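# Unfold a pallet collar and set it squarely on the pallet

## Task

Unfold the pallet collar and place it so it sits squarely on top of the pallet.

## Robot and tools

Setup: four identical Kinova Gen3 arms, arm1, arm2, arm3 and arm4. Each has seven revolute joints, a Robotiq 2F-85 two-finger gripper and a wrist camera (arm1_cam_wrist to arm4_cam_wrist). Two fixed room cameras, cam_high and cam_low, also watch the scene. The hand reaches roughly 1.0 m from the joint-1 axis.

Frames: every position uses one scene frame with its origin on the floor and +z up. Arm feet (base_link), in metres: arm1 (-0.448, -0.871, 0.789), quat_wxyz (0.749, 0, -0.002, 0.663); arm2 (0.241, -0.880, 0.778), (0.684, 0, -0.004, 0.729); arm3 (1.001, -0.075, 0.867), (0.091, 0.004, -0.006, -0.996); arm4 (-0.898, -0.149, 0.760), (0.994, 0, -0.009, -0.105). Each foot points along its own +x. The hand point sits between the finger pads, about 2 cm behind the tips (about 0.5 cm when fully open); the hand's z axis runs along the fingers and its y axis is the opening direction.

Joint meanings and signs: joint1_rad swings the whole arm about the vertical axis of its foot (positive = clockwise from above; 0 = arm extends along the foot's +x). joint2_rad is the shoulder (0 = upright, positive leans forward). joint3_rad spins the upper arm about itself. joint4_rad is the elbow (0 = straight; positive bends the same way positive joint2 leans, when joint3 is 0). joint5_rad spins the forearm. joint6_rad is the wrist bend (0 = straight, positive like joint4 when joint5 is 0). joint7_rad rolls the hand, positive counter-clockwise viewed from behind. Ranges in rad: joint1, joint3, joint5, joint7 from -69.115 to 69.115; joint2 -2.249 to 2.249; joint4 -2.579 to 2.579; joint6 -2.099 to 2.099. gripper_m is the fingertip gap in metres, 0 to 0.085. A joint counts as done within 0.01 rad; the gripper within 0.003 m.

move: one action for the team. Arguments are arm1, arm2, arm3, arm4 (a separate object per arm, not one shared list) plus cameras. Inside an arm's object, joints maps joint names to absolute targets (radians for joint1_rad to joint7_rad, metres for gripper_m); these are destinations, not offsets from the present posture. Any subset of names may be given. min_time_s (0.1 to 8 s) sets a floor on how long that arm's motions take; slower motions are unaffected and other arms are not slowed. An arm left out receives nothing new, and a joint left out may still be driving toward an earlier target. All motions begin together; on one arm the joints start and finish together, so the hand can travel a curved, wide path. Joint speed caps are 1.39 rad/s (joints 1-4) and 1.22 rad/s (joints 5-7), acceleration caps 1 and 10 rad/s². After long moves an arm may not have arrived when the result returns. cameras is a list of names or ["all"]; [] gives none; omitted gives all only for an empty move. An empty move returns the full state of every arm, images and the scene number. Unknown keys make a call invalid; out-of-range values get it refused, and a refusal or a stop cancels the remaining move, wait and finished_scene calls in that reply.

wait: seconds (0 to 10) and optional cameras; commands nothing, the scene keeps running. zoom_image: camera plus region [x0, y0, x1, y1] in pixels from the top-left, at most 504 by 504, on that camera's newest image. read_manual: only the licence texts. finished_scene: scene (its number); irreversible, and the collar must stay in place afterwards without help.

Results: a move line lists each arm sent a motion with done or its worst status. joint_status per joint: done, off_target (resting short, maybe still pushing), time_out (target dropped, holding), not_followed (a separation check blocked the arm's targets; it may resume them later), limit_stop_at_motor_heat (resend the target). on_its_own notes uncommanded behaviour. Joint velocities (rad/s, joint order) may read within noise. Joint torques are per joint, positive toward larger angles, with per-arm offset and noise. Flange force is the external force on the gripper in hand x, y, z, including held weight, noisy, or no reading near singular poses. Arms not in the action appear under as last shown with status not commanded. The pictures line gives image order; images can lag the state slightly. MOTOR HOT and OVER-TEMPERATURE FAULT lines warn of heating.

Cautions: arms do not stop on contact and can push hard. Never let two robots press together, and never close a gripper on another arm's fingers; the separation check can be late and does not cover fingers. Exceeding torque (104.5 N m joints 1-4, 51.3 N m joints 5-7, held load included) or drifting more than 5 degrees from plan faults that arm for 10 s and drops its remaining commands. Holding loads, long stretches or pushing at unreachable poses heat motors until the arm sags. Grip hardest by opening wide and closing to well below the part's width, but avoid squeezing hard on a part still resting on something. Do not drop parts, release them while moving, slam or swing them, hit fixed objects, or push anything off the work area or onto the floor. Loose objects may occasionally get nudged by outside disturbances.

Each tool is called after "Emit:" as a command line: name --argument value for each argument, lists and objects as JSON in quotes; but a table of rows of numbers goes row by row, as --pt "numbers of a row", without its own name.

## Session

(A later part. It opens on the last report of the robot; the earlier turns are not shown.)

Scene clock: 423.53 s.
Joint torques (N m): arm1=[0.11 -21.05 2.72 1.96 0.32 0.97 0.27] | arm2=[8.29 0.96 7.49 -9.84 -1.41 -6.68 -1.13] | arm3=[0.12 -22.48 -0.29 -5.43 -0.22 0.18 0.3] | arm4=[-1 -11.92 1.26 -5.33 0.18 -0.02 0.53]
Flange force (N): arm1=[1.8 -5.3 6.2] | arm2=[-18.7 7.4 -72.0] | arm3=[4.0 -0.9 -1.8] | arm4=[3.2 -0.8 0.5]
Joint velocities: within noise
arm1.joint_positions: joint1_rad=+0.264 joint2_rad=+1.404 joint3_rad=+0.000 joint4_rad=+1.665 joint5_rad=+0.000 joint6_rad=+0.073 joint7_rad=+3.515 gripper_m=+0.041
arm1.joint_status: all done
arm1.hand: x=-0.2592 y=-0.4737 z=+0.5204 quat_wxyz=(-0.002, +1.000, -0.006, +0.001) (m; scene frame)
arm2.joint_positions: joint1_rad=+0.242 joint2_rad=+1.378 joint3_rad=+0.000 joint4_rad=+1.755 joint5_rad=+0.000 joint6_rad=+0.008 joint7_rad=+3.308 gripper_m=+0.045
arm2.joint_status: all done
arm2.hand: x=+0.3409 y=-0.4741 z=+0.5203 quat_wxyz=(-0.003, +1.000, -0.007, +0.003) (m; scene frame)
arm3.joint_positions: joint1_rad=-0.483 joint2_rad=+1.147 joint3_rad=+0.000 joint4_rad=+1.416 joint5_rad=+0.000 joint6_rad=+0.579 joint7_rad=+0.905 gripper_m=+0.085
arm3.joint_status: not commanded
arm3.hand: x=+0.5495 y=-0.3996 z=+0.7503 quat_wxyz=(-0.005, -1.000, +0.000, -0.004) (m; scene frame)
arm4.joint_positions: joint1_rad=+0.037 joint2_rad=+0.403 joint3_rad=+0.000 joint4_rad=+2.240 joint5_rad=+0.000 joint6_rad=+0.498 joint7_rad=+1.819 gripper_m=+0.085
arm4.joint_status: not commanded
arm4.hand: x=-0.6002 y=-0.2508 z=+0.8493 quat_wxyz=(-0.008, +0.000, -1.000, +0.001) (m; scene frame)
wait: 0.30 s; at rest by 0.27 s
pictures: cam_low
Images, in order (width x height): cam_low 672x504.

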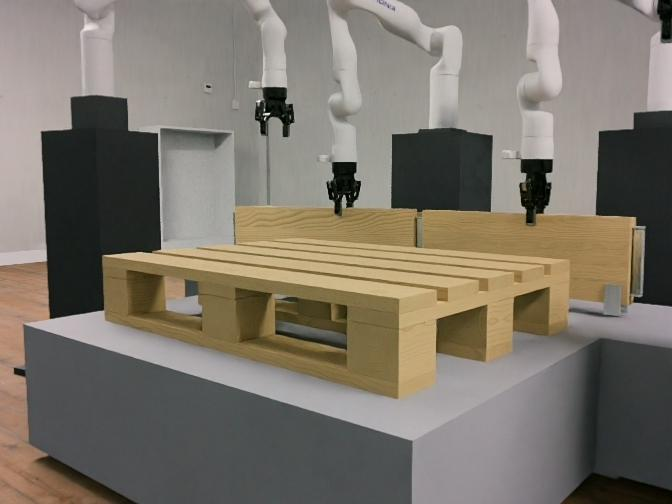

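Emit:
move --arm2 '{"joints":{"joint1_rad":0.2425,"joint2_rad":1.3686,"joint4_rad":1.7621,"joint6_rad":0.0109,"joint7_rad":3.3076},"min_time_s":0.6}'

Emit:
wait --seconds 0.3

Scene clock: 434.10 s.
Joint torques (N m): arm1=[-2.93 -24.34 -0.22 1.39 0.7 1.56 0.72] | arm2=[4.96 -38.2 4.03 -1.67 -1.46 -1.21 -1.15] | arm3=[0.09 -22.46 -0.26 -5.42 -0.22 0.19 0.32] | arm4=[-0.92 -11.9 1.2 -5.29 0.19 -0.02 0.48]
Flange force (N): arm1=[6.0 -0.3 13.3] | arm2=[-8.6 -0.7 40.9] | arm3=[4.0 -0.9 -1.8] | arm4=[3.1 -0.7 0.4]
move: arm2 done
Joint velocities: within noise
arm1, arm3, arm4: as last shown
arm1.hand: x=-0.2592 y=-0.4739 z=+0.5203 quat_wxyz=(-0.001, +1.000, -0.006, +0.001) (m; scene frame)
arm2.joint_positions: joint1_rad=+0.243 joint2_rad=+1.369 joint3_rad=+0.000 joint4_rad=+1.762 joint5_rad=+0.000 joint6_rad=+0.011 joint7_rad=+3.308 gripper_m=+0.045
arm2.joint_status: all done
arm2.hand: x=+0.3409 y=-0.4741 z=+0.5243 quat_wxyz=(-0.003, +1.000, -0.007, +0.003) (m; scene frame)
pictures: none

Scene clock: 434.40 s.
Joint torques (N m): arm1=[-2.82 -24.5 -0.16 1.21 0.66 1.49 0.71] | arm2=[4.7 -38.11 3.79 -1.58 -1.36 -1.11 -1.05] | arm3=[0.09 -22.51 -0.29 -5.44 -0.18 0.19 0.33] | arm4=[-0.9 -11.91 1.2 -5.24 0.21 -0.06 0.47]
Flange force (N): arm1=[5.6 0.0 13.3] | arm2=[-8.2 -0.6 40.9] | arm3=[4.0 -0.9 -1.7] | arm4=[2.9 -0.7 0.2]
Joint velocities: within noise
arm1.joint_positions: joint1_rad=+0.264 joint2_rad=+1.404 joint3_rad=+0.000 joint4_rad=+1.665 joint5_rad=+0.000 joint6_rad=+0.073 joint7_rad=+3.515 gripper_m=+0.041
arm1.joint_status: not commanded
arm1.hand: x=-0.2592 y=-0.4738 z=+0.5203 quat_wxyz=(-0.001, +1.000, -0.006, +0.001) (m; scene frame)
arm2.joint_positions: joint1_rad=+0.243 joint2_rad=+1.369 joint3_rad=+0.000 joint4_rad=+1.762 joint5_rad=+0.000 joint6_rad=+0.011 joint7_rad=+3.308 gripper_m=+0.045
arm2.joint_status: all done
arm2.hand: x=+0.3409 y=-0.4740 z=+0.5243 quat_wxyz=(-0.003, +1.000, -0.007, +0.003) (m; scene frame)
arm3.joint_positions: joint1_rad=-0.483 joint2_rad=+1.147 joint3_rad=+0.000 joint4_rad=+1.416 joint5_rad=+0.000 joint6_rad=+0.579 joint7_rad=+0.905 gripper_m=+0.085
arm3.joint_status: not commanded
arm3.hand: x=+0.5495 y=-0.3996 z=+0.7503 quat_wxyz=(-0.005, -1.000, +0.000, -0.004) (m; scene frame)
arm4.joint_positions: joint1_rad=+0.037 joint2_rad=+0.403 joint3_rad=+0.000 joint4_rad=+2.240 joint5_rad=+0.000 joint6_rad=+0.498 joint7_rad=+1.819 gripper_m=+0.085
arm4.joint_status: not commanded
arm4.hand: x=-0.6002 y=-0.2508 z=+0.8493 quat_wxyz=(-0.008, +0.000, -1.000, +0.001) (m; scene frame)
wait: 0.30 s; at rest by 0.27 s
pictures: none

Emit:
move --arm1 '{"joints":{"joint1_rad":0.2644,"joint2_rad":1.4075,"joint4_rad":1.6622,"joint6_rad":0.0720,"joint7_rad":3.5153},"min_time_s":0.6}' --arm2 '{"joints":{"joint1_rad":0.2425,"joint2_rad":1.3720,"joint4_rad":1.7597,"joint6_rad":0.0099,"joint7_rad":3.3076},"min_time_s":0.6}'

Emit:
wait --seconds 0.3

Scene clock: 442.97 s.
Joint torques (N m): arm1=[-1.89 -23.47 0.68 0.91 0.52 1.05 0.55] | arm2=[5.62 -29.83 4.56 -3.55 -1.51 -2.44 -1.17] | arm3=[0.08 -22.49 -0.27 -5.42 -0.21 0.16 0.32] | arm4=[-0.93 -11.94 1.17 -5.33 0.15 -0.06 0.54]
Flange force (N): arm1=[4.1 -0.8 10.0] | arm2=[-10.6 1.4 16.5] | arm3=[3.9 -0.9 -1.8] | arm4=[3.1 -0.6 0.4]
move: arm1 done; arm2 done
Joint velocities: within noise
arm1.joint_positions: joint1_rad=+0.264 joint2_rad=+1.407 joint3_rad=+0.000 joint4_rad=+1.662 joint5_rad=+0.000 joint6_rad=+0.072 joint7_rad=+3.515 gripper_m=+0.041
arm1.joint_status: all done
arm1.hand: x=-0.2592 y=-0.4738 z=+0.5188 quat_wxyz=(-0.002, +1.000, -0.006, +0.001) (m; scene frame)
arm2.joint_positions: joint1_rad=+0.242 joint2_rad=+1.372 joint3_rad=+0.000 joint4_rad=+1.760 joint5_rad=+0.000 joint6_rad=+0.010 joint7_rad=+3.308 gripper_m=+0.045
arm2.joint_status: all done
arm2.hand: x=+0.3409 y=-0.4740 z=+0.5229 quat_wxyz=(-0.003, +1.000, -0.007, +0.003) (m; scene frame)
arm3, arm4: as last shown
pictures: none

Scene clock: 443.27 s.
Joint torques (N m): arm1=[-1.88 -23.45 0.66 0.91 0.53 1.06 0.56] | arm2=[5.62 -29.66 4.58 -3.53 -1.53 -2.44 -1.19] | arm3=[0.12 -22.49 -0.22 -5.44 -0.21 0.19 0.31] | arm4=[-0.91 -11.9 1.22 -5.29 0.19 -0.04 0.49]
Flange force (N): arm1=[4.0 -0.8 10.0] | arm2=[-10.5 1.3 16.1] | arm3=[4.0 -0.9 -1.7] | arm4=[3.0 -0.7 0.3]
Joint velocities: within noise
arm1.joint_positions: joint1_rad=+0.264 joint2_rad=+1.407 joint3_rad=+0.000 joint4_rad=+1.662 joint5_rad=+0.000 joint6_rad=+0.072 joint7_rad=+3.515 gripper_m=+0.041
arm1.joint_status: all done
arm1.hand: x=-0.2592 y=-0.4738 z=+0.5188 quat_wxyz=(-0.002, +1.000, -0.006, +0.001) (m; scene frame)
arm2.joint_positions: joint1_rad=+0.242 joint2_rad=+1.372 joint3_rad=+0.000 joint4_rad=+1.760 joint5_rad=+0.000 joint6_rad=+0.010 joint7_rad=+3.308 gripper_m=+0.045
arm2.joint_status: all done
arm2.hand: x=+0.3409 y=-0.4740 z=+0.5229 quat_wxyz=(-0.003, +1.000, -0.007, +0.003) (m; scene frame)
arm3.joint_positions: joint1_rad=-0.483 joint2_rad=+1.147 joint3_rad=+0.000 joint4_rad=+1.416 joint5_rad=+0.000 joint6_rad=+0.579 joint7_rad=+0.905 gripper_m=+0.085
arm3.joint_status: not commanded
arm3.hand: x=+0.5495 y=-0.3996 z=+0.7503 quat_wxyz=(-0.005, -1.000, +0.000, -0.004) (m; scene frame)
arm4.joint_positions: joint1_rad=+0.037 joint2_rad=+0.403 joint3_rad=+0.000 joint4_rad=+2.240 joint5_rad=+0.000 joint6_rad=+0.498 joint7_rad=+1.819 gripper_m=+0.085
arm4.joint_status: not commanded
arm4.hand: x=-0.6002 y=-0.2508 z=+0.8493 quat_wxyz=(-0.008, +0.000, -1.000, +0.001) (m; scene frame)
wait: 0.30 s; at rest by 0.27 s
pictures: none

Emit:
move --arm1 '{"joints":{"joint1_rad":0.2645,"joint2_rad":1.4142,"joint4_rad":1.6572,"joint6_rad":0.0702,"joint7_rad":3.5153},"min_time_s":0.6}' --arm2 '{"joints":{"joint1_rad":0.2425,"joint2_rad":1.3740,"joint4_rad":1.7583,"joint6_rad":0.0093,"joint7_rad":3.3076},"min_time_s":0.6}'

Emit:
wait --seconds 0.3 --cameras '["cam_low"]'

Scene clock: 449.63 s.
Joint torques (N m): arm1=[0.31 -21.29 2.83 0.18 0.41 0.47 0.35] | arm2=[7.87 -18.54 7.37 -5.78 -1.47 -3.99 -1.21] | arm3=[0.1 -22.5 -0.29 -5.42 -0.21 0.19 0.34] | arm4=[-0.93 -11.85 1.21 -5.36 0.26 -0.04 0.51]
Flange force (N): arm1=[-0.6 -1.6 3.1] | arm2=[-16.5 2.9 -15.8] | arm3=[4.0 -0.8 -1.7] | arm4=[3.3 -0.6 0.3]
move: arm1 done; arm2 done
Joint velocities: within noise
arm1.joint_positions: joint1_rad=+0.264 joint2_rad=+1.414 joint3_rad=+0.000 joint4_rad=+1.657 joint5_rad=+0.000 joint6_rad=+0.070 joint7_rad=+3.515 gripper_m=+0.041
arm1.joint_status: all done
arm1.hand: x=-0.2591 y=-0.4739 z=+0.5160 quat_wxyz=(-0.002, +1.000, -0.006, +0.001) (m; scene frame)
arm2.joint_positions: joint1_rad=+0.242 joint2_rad=+1.374 joint3_rad=+0.000 joint4_rad=+1.758 joint5_rad=+0.000 joint6_rad=+0.009 joint7_rad=+3.308 gripper_m=+0.045
arm2.joint_status: all done
arm2.hand: x=+0.3409 y=-0.4740 z=+0.5221 quat_wxyz=(-0.003, +1.000, -0.007, +0.003) (m; scene frame)
arm3, arm4: as last shown
pictures: none

Scene clock: 449.93 s.
Joint torques (N m): arm1=[0.29 -21.26 2.87 0.16 0.39 0.48 0.36] | arm2=[7.83 -18.5 7.44 -5.71 -1.47 -3.96 -1.2] | arm3=[0.11 -22.5 -0.29 -5.44 -0.18 0.18 0.34] | arm4=[-0.95 -11.87 1.31 -5.3 0.15 -0.06 0.49]
Flange force (N): arm1=[-0.6 -1.5 3.0] | arm2=[-16.3 2.8 -15.8] | arm3=[4.0 -0.8 -1.7] | arm4=[3.1 -0.8 0.2]
Joint velocities: within noise
arm1.joint_positions: joint1_rad=+0.264 joint2_rad=+1.414 joint3_rad=+0.000 joint4_rad=+1.657 joint5_rad=+0.000 joint6_rad=+0.070 joint7_rad=+3.515 gripper_m=+0.041
arm1.joint_status: all done
arm1.hand: x=-0.2591 y=-0.4739 z=+0.5160 quat_wxyz=(-0.002, +1.000, -0.006, +0.001) (m; scene frame)
arm2.joint_positions: joint1_rad=+0.242 joint2_rad=+1.374 joint3_rad=+0.000 joint4_rad=+1.758 joint5_rad=+0.000 joint6_rad=+0.009 joint7_rad=+3.308 gripper_m=+0.045
arm2.joint_status: all done
arm2.hand: x=+0.3409 y=-0.4740 z=+0.5221 quat_wxyz=(-0.003, +1.000, -0.007, +0.003) (m; scene frame)
arm3.joint_positions: joint1_rad=-0.483 joint2_rad=+1.147 joint3_rad=+0.000 joint4_rad=+1.416 joint5_rad=+0.000 joint6_rad=+0.579 joint7_rad=+0.905 gripper_m=+0.085
arm3.joint_status: not commanded
arm3.hand: x=+0.5495 y=-0.3996 z=+0.7503 quat_wxyz=(-0.005, -1.000, +0.000, -0.004) (m; scene frame)
arm4.joint_positions: joint1_rad=+0.037 joint2_rad=+0.403 joint3_rad=+0.000 joint4_rad=+2.240 joint5_rad=+0.000 joint6_rad=+0.498 joint7_rad=+1.819 gripper_m=+0.085
arm4.joint_status: not commanded
arm4.hand: x=-0.6002 y=-0.2508 z=+0.8493 quat_wxyz=(-0.008, +0.000, -1.000, +0.001) (m; scene frame)
wait: 0.30 s; at rest by 0.27 s
pictures: cam_low
Images, in order (width x height): cam_low 672x504.

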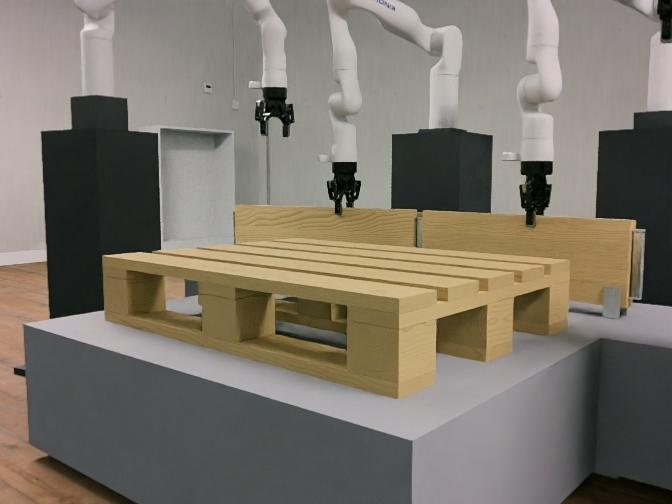

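Emit:
move --arm1 '{"joints":{"gripper_m":0.075}}' --arm2 '{"joints":{"gripper_m":0.075}}' --cameras '["cam_high","cam_low","arm3_cam_wrist"]'

Scene clock: 459.60 s.
Joint torques (N m): arm1=[-0.58 -19.24 1.43 -1.12 0.45 -0.08 0.47] | arm2=[1.13 -19.77 0.79 0.45 -0.14 0.08 0.11] | arm3=[0.1 -22.52 -0.27 -5.45 -0.21 0.2 0.31] | arm4=[-0.89 -11.92 1.23 -5.31 0.16 -0.07 0.52]
Flange force (N): arm1=[-0.2 1.7 -4.4] | arm2=[-2.1 -1.8 0.9] | arm3=[4.0 -0.9 -1.7] | arm4=[3.0 -0.5 0.3]
move: arm1 done; arm2 done
Joint velocities: within noise
arm1.joint_positions: joint1_rad=+0.265 joint2_rad=+1.414 joint3_rad=+0.000 joint4_rad=+1.657 joint5_rad=+0.000 joint6_rad=+0.070 joint7_rad=+3.515 gripper_m=+0.075
arm1.joint_status: all done
arm1.hand: x=-0.2591 y=-0.4739 z=+0.5160 quat_wxyz=(-0.002, +1.000, -0.006, +0.001) (m; scene frame)
arm2.joint_positions: joint1_rad=+0.243 joint2_rad=+1.374 joint3_rad=+0.000 joint4_rad=+1.758 joint5_rad=+0.000 joint6_rad=+0.009 joint7_rad=+3.308 gripper_m=+0.075
arm2.joint_status: all done
arm2.hand: x=+0.3409 y=-0.4740 z=+0.5221 quat_wxyz=(-0.003, +1.000, -0.007, +0.003) (m; scene frame)
arm3, arm4: as last shown
pictures: arm3_cam_wrist, cam_high, cam_low
Images, in order (width x height): arm3_cam_wrist 672x504, cam_high 672x504, cam_low 672x504.

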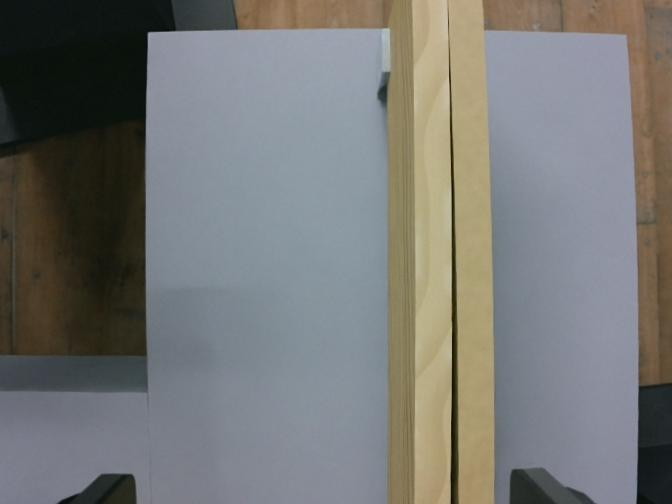

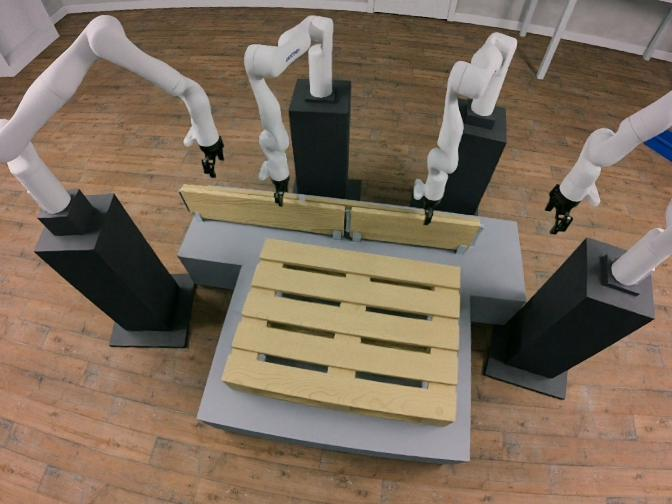

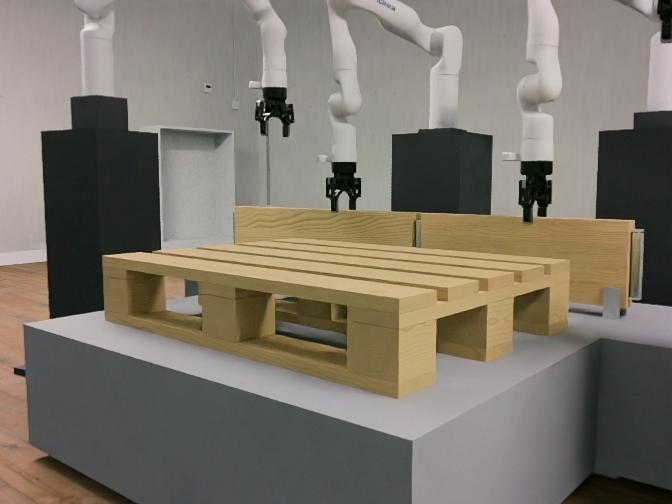

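Emit:
move --arm1 '{"joints":{"joint1_rad":0.2645,"joint2_rad":1.3095,"joint4_rad":1.7319,"joint6_rad":0.1001,"joint7_rad":3.5153},"min_time_s":0.8}' --arm2 '{"joints":{"joint1_rad":0.2438,"joint2_rad":1.2823,"joint4_rad":1.8195,"joint6_rad":0.0398,"joint7_rad":3.3091},"min_time_s":0.8}'

Emit:
move --arm1 '{"joints":{"joint1_rad":0.2663,"joint2_rad":0.8787,"joint4_rad":1.8889,"joint6_rad":0.3740,"joint7_rad":3.5172}}' --arm2 '{"joints":{"joint1_rad":0.2457,"joint2_rad":0.8364,"joint4_rad":1.9651,"joint6_rad":0.3401,"joint7_rad":3.3110}}'

Emit:
wait --seconds 0.4 --cameras '["arm1_cam_wrist","arm2_cam_wrist","arm3_cam_wrist"]'

Scene clock: 482.23 s.
Joint torques (N m): arm1=[-0.55 -19.04 1.46 -1.36 0.46 -0.09 0.46] | arm2=[1.17 -19.61 0.74 0.22 -0.16 0.08 0.12] | arm3=[0.09 -22.49 -0.26 -5.44 -0.22 0.19 0.32] | arm4=[-0.89 -11.88 1.21 -5.32 0.17 -0.05 0.54]
Flange force (N): arm1=[-0.2 1.8 -4.4] | arm2=[-2.1 -2.0 0.8] | arm3=[4.0 -0.9 -1.8] | arm4=[3.1 -0.4 0.3]
move: arm1 done; arm2 done
Joint velocities: within noise
arm1.joint_positions: joint1_rad=+0.264 joint2_rad=+1.309 joint3_rad=+0.000 joint4_rad=+1.732 joint5_rad=+0.000 joint6_rad=+0.100 joint7_rad=+3.515 gripper_m=+0.075
arm1.joint_status: all done
arm1.hand: x=-0.2591 y=-0.4737 z=+0.5599 quat_wxyz=(-0.002, +1.000, -0.006, +0.001) (m; scene frame)
arm2.joint_positions: joint1_rad=+0.244 joint2_rad=+1.282 joint3_rad=+0.000 joint4_rad=+1.819 joint5_rad=+0.000 joint6_rad=+0.040 joint7_rad=+3.309 gripper_m=+0.075
arm2.joint_status: all done
arm2.hand: x=+0.3413 y=-0.4740 z=+0.5597 quat_wxyz=(-0.003, +1.000, -0.007, +0.003) (m; scene frame)
arm3, arm4: as last shown
pictures: none

Scene clock: 483.87 s.
Joint torques (N m): arm1=[-0.58 -17.63 1.38 -3.74 0.49 -0.1 0.45] | arm2=[1.21 -17.97 0.64 -2.48 -0.08 0.06 0.16] | arm3=[0.09 -22.51 -0.27 -5.43 -0.19 0.2 0.32] | arm4=[-0.95 -11.87 1.25 -5.27 0.14 -0.02 0.52]
Flange force (N): arm1=[-0.3 2.7 -3.4] | arm2=[-2.6 -2.1 0.3] | arm3=[4.0 -0.9 -1.7] | arm4=[3.1 -0.7 0.3]
move: arm1 done; arm2 done
Joint velocities: within noise
arm1.joint_positions: joint1_rad=+0.266 joint2_rad=+0.879 joint3_rad=+0.000 joint4_rad=+1.889 joint5_rad=+0.000 joint6_rad=+0.374 joint7_rad=+3.517 gripper_m=+0.075
arm1.joint_status: all done
arm1.hand: x=-0.2586 y=-0.4738 z=+0.7399 quat_wxyz=(-0.002, +1.000, -0.006, +0.001) (m; scene frame)
arm2.joint_positions: joint1_rad=+0.246 joint2_rad=+0.836 joint3_rad=+0.000 joint4_rad=+1.965 joint5_rad=+0.000 joint6_rad=+0.340 joint7_rad=+3.311 gripper_m=+0.075
arm2.joint_status: all done
arm2.hand: x=+0.3412 y=-0.4740 z=+0.7398 quat_wxyz=(-0.003, +1.000, -0.006, +0.003) (m; scene frame)
arm3, arm4: as last shown
pictures: none

Scene clock: 484.27 s.
Joint torques (N m): arm1=[-0.6 -17.63 1.32 -3.7 0.49 -0.1 0.48] | arm2=[1.14 -17.9 0.62 -2.48 -0.08 0.06 0.19] | arm3=[0.11 -22.48 -0.28 -5.44 -0.22 0.18 0.32] | arm4=[-0.96 -11.92 1.28 -5.32 0.2 -0.06 0.52]
Flange force (N): arm1=[-0.3 2.5 -3.4] | arm2=[-2.5 -2.0 0.1] | arm3=[4.0 -0.9 -1.8] | arm4=[3.1 -0.7 0.4]
Joint velocities: within noise
arm1.joint_positions: joint1_rad=+0.266 joint2_rad=+0.879 joint3_rad=+0.000 joint4_rad=+1.889 joint5_rad=+0.000 joint6_rad=+0.374 joint7_rad=+3.517 gripper_m=+0.075
arm1.joint_status: all done
arm1.hand: x=-0.2586 y=-0.4738 z=+0.7399 quat_wxyz=(-0.002, +1.000, -0.006, +0.001) (m; scene frame)
arm2.joint_positions: joint1_rad=+0.246 joint2_rad=+0.836 joint3_rad=+0.000 joint4_rad=+1.965 joint5_rad=+0.000 joint6_rad=+0.340 joint7_rad=+3.311 gripper_m=+0.075
arm2.joint_status: all done
arm2.hand: x=+0.3412 y=-0.4740 z=+0.7398 quat_wxyz=(-0.003, +1.000, -0.006, +0.003) (m; scene frame)
arm3.joint_positions: joint1_rad=-0.483 joint2_rad=+1.147 joint3_rad=+0.000 joint4_rad=+1.416 joint5_rad=+0.000 joint6_rad=+0.579 joint7_rad=+0.905 gripper_m=+0.085
arm3.joint_status: not commanded
arm3.hand: x=+0.5495 y=-0.3996 z=+0.7503 quat_wxyz=(-0.005, -1.000, +0.000, -0.004) (m; scene frame)
arm4.joint_positions: joint1_rad=+0.037 joint2_rad=+0.403 joint3_rad=+0.000 joint4_rad=+2.240 joint5_rad=+0.000 joint6_rad=+0.498 joint7_rad=+1.819 gripper_m=+0.085
arm4.joint_status: not commanded
arm4.hand: x=-0.6002 y=-0.2508 z=+0.8493 quat_wxyz=(-0.008, +0.000, -1.000, +0.001) (m; scene frame)
wait: 0.40 s; at rest by 0.27 s
pictures: arm1_cam_wrist, arm2_cam_wrist, arm3_cam_wrist
Images, in order (width x height): arm1_cam_wrist 672x504, arm2_cam_wrist 672x504, arm3_cam_wrist 672x504.

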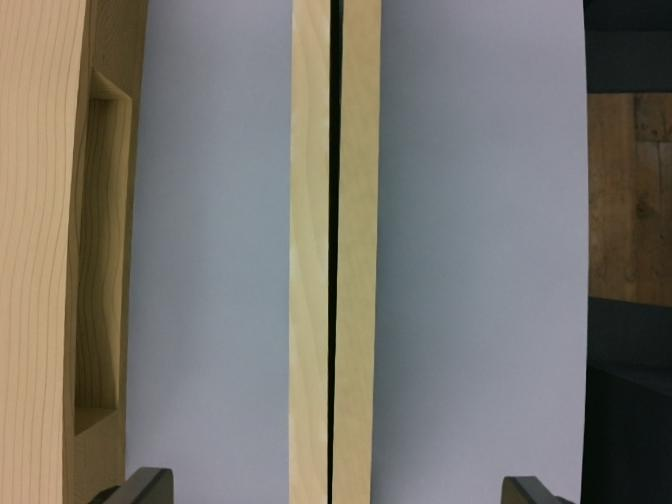

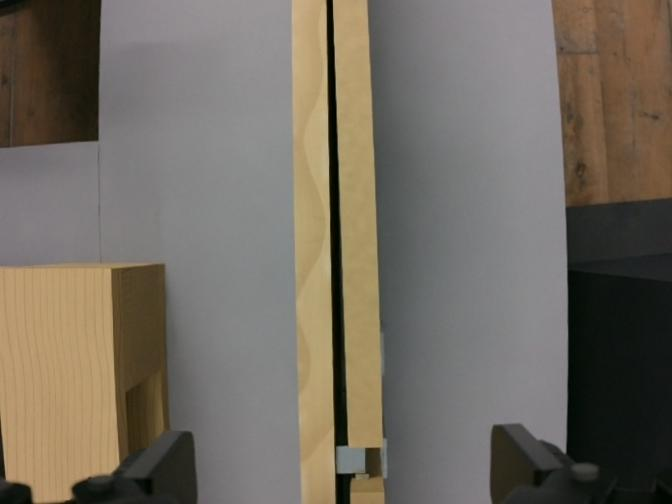

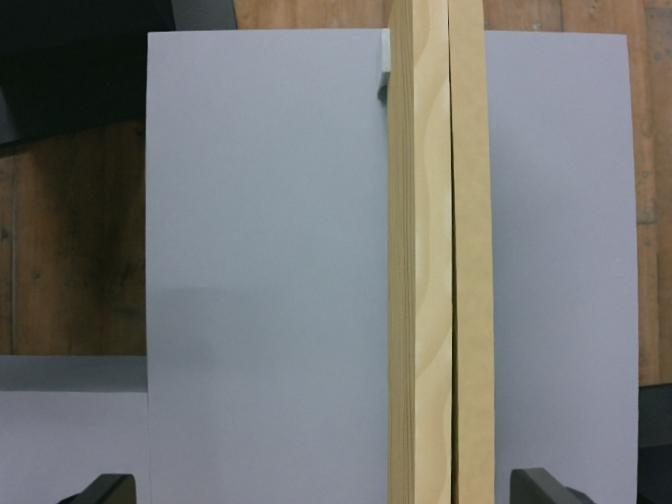

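Emit:
move --arm2 '{"joints":{"joint1_rad":-0.4016,"joint2_rad":0.8555,"joint4_rad":1.8802,"joint6_rad":0.4059,"joint7_rad":2.6639}}'

Emit:
wait --seconds 0.4 --cameras '["arm2_cam_wrist"]'

Emit:
zoom_image --camera "arm2_cam_wrist" --region '[260, 0, 420, 252]'

Emit:
zoom_image --camera "arm2_cam_wrist" --region '[260, 252, 420, 504]'

Scene clock: 506.33 s.
Joint torques (N m): arm1=[-0.62 -17.63 1.33 -3.71 0.45 -0.06 0.47] | arm2=[1.16 -18.66 0.61 -2.92 -0.1 0.1 0.13] | arm3=[0.11 -22.48 -0.29 -5.45 -0.19 0.2 0.32] | arm4=[-0.9 -11.86 1.21 -5.38 0.19 -0.03 0.52]
Flange force (N): arm1=[-0.2 2.7 -3.3] | arm2=[-3.1 -0.3 0.1] | arm3=[4.1 -0.9 -1.8] | arm4=[3.4 -0.4 0.4]
move: arm2 done
Joint velocities: within noise
arm1, arm3, arm4: as last shown
arm2.joint_positions: joint1_rad=-0.402 joint2_rad=+0.855 joint3_rad=+0.000 joint4_rad=+1.880 joint5_rad=+0.000 joint6_rad=+0.406 joint7_rad=+2.664 gripper_m=+0.075
arm2.joint_status: all done
arm2.hand: x=+0.0652 y=-0.4737 z=+0.7397 quat_wxyz=(-0.003, +1.000, -0.006, +0.003) (m; scene frame)
pictures: none

Scene clock: 506.73 s.
Joint torques (N m): arm1=[-0.58 -17.65 1.33 -3.71 0.47 -0.09 0.44] | arm2=[1.1 -18.8 0.7 -3.01 -0.09 0.09 0.13] | arm3=[0.09 -22.53 -0.24 -5.44 -0.2 0.17 0.31] | arm4=[-0.91 -11.97 1.18 -5.38 0.18 -0.02 0.46]
Flange force (N): arm1=[-0.3 2.6 -3.3] | arm2=[-2.9 -0.2 0.3] | arm3=[3.9 -0.9 -1.7] | arm4=[3.3 -0.7 0.7]
Joint velocities: within noise
arm1.joint_positions: joint1_rad=+0.266 joint2_rad=+0.879 joint3_rad=+0.000 joint4_rad=+1.889 joint5_rad=+0.000 joint6_rad=+0.374 joint7_rad=+3.517 gripper_m=+0.075
arm1.joint_status: not commanded
arm1.hand: x=-0.2586 y=-0.4738 z=+0.7399 quat_wxyz=(-0.002, +1.000, -0.006, +0.001) (m; scene frame)
arm2.joint_positions: joint1_rad=-0.402 joint2_rad=+0.855 joint3_rad=+0.000 joint4_rad=+1.880 joint5_rad=+0.000 joint6_rad=+0.406 joint7_rad=+2.664 gripper_m=+0.075
arm2.joint_status: all done
arm2.hand: x=+0.0652 y=-0.4737 z=+0.7397 quat_wxyz=(-0.003, +1.000, -0.006, +0.003) (m; scene frame)
arm3.joint_positions: joint1_rad=-0.483 joint2_rad=+1.147 joint3_rad=+0.000 joint4_rad=+1.416 joint5_rad=+0.000 joint6_rad=+0.579 joint7_rad=+0.905 gripper_m=+0.085
arm3.joint_status: not commanded
arm3.hand: x=+0.5495 y=-0.3996 z=+0.7503 quat_wxyz=(-0.005, -1.000, +0.000, -0.004) (m; scene frame)
arm4.joint_positions: joint1_rad=+0.037 joint2_rad=+0.403 joint3_rad=+0.000 joint4_rad=+2.240 joint5_rad=+0.000 joint6_rad=+0.498 joint7_rad=+1.819 gripper_m=+0.085
arm4.joint_status: not commanded
arm4.hand: x=-0.6002 y=-0.2508 z=+0.8493 quat_wxyz=(-0.008, +0.000, -1.000, +0.001) (m; scene frame)
wait: 0.40 s; at rest by 0.27 s
pictures: arm2_cam_wrist
Images, in order (width x height): arm2_cam_wrist 672x504.

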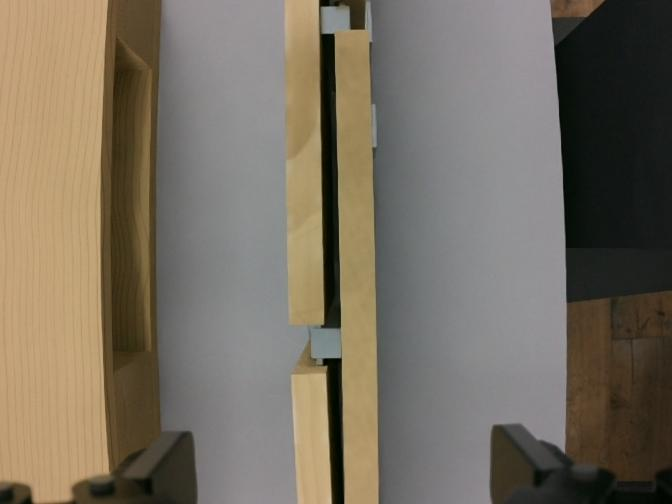

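Scaled by 2.000.

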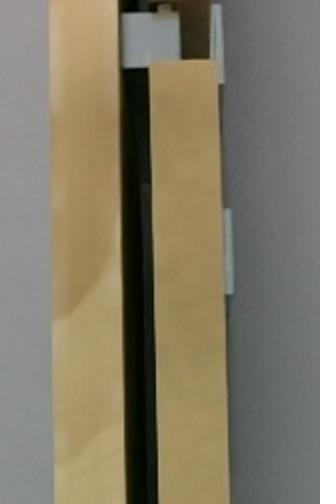

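Scaled by 2.000.

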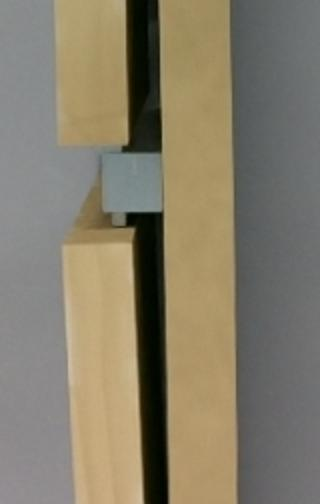

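Emit:
move --arm2 '{"joints":{"joint1_rad":-0.3882,"joint2_rad":1.1540,"joint4_rad":1.7221,"joint6_rad":0.2655,"joint7_rad":2.6828,"gripper_m":0.030}}'

Emit:
wait --seconds 0.4 --cameras '["arm2_cam_wrist"]'

Emit:
zoom_image --camera "arm2_cam_wrist" --region '[230, 200, 430, 350]'

Scene clock: 582.07 s.
Joint torques (N m): arm1=[-0.57 -17.63 1.34 -3.73 0.48 -0.08 0.46] | arm2=[1.15 -20.73 0.76 -1.74 -0.07 0.1 0.15] | arm3=[0.11 -22.48 -0.27 -5.44 -0.2 0.18 0.33] | arm4=[-1 -11.9 1.24 -5.25 0.2 -0.1 0.45]
Flange force (N): arm1=[-0.4 2.7 -3.3] | arm2=[-2.9 -0.5 0.6] | arm3=[4.0 -0.9 -1.8] | arm4=[3.0 -1.1 0.1]
move: arm2 done
Joint velocities: within noise
arm1, arm3, arm4: as last shown
arm2.joint_positions: joint1_rad=-0.388 joint2_rad=+1.154 joint3_rad=+0.000 joint4_rad=+1.722 joint5_rad=+0.000 joint6_rad=+0.266 joint7_rad=+2.683 gripper_m=+0.030
arm2.joint_status: all done
arm2.hand: x=+0.0603 y=-0.4478 z=+0.6196 quat_wxyz=(-0.003, +1.000, -0.004, +0.003) (m; scene frame)
pictures: none

Scene clock: 582.47 s.
Joint torques (N m): arm1=[-0.57 -17.61 1.34 -3.67 0.46 -0.08 0.46] | arm2=[1.13 -20.68 0.67 -1.71 -0.1 0.09 0.17] | arm3=[0.1 -22.47 -0.26 -5.42 -0.19 0.18 0.32] | arm4=[-0.89 -11.95 1.16 -5.25 0.19 -0.07 0.48]
Flange force (N): arm1=[-0.2 2.5 -3.4] | arm2=[-3.0 -0.6 0.5] | arm3=[3.9 -0.9 -1.8] | arm4=[2.8 -0.7 0.3]
Joint velocities: within noise
arm1.joint_positions: joint1_rad=+0.266 joint2_rad=+0.879 joint3_rad=+0.000 joint4_rad=+1.889 joint5_rad=+0.000 joint6_rad=+0.374 joint7_rad=+3.517 gripper_m=+0.075
arm1.joint_status: not commanded
arm1.hand: x=-0.2586 y=-0.4738 z=+0.7399 quat_wxyz=(-0.002, +1.000, -0.006, +0.001) (m; scene frame)
arm2.joint_positions: joint1_rad=-0.388 joint2_rad=+1.154 joint3_rad=+0.000 joint4_rad=+1.722 joint5_rad=+0.000 joint6_rad=+0.266 joint7_rad=+2.683 gripper_m=+0.030
arm2.joint_status: all done
arm2.hand: x=+0.0603 y=-0.4478 z=+0.6196 quat_wxyz=(-0.003, +1.000, -0.004, +0.003) (m; scene frame)
arm3.joint_positions: joint1_rad=-0.483 joint2_rad=+1.147 joint3_rad=+0.000 joint4_rad=+1.416 joint5_rad=+0.000 joint6_rad=+0.579 joint7_rad=+0.905 gripper_m=+0.085
arm3.joint_status: not commanded
arm3.hand: x=+0.5495 y=-0.3996 z=+0.7503 quat_wxyz=(-0.005, -1.000, +0.000, -0.004) (m; scene frame)
arm4.joint_positions: joint1_rad=+0.037 joint2_rad=+0.403 joint3_rad=+0.000 joint4_rad=+2.240 joint5_rad=+0.000 joint6_rad=+0.498 joint7_rad=+1.819 gripper_m=+0.085
arm4.joint_status: not commanded
arm4.hand: x=-0.6002 y=-0.2508 z=+0.8493 quat_wxyz=(-0.008, +0.000, -1.000, +0.001) (m; scene frame)
wait: 0.40 s; at rest by 0.27 s
pictures: arm2_cam_wrist
Images, in order (width x height): arm2_cam_wrist 672x504.

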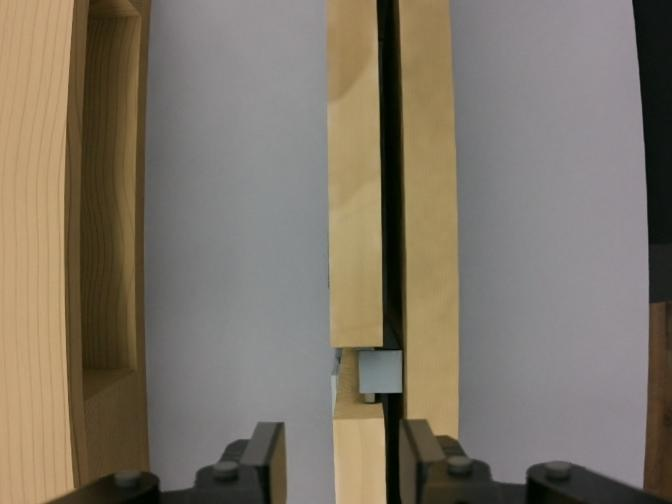

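Scaled by 2.520.

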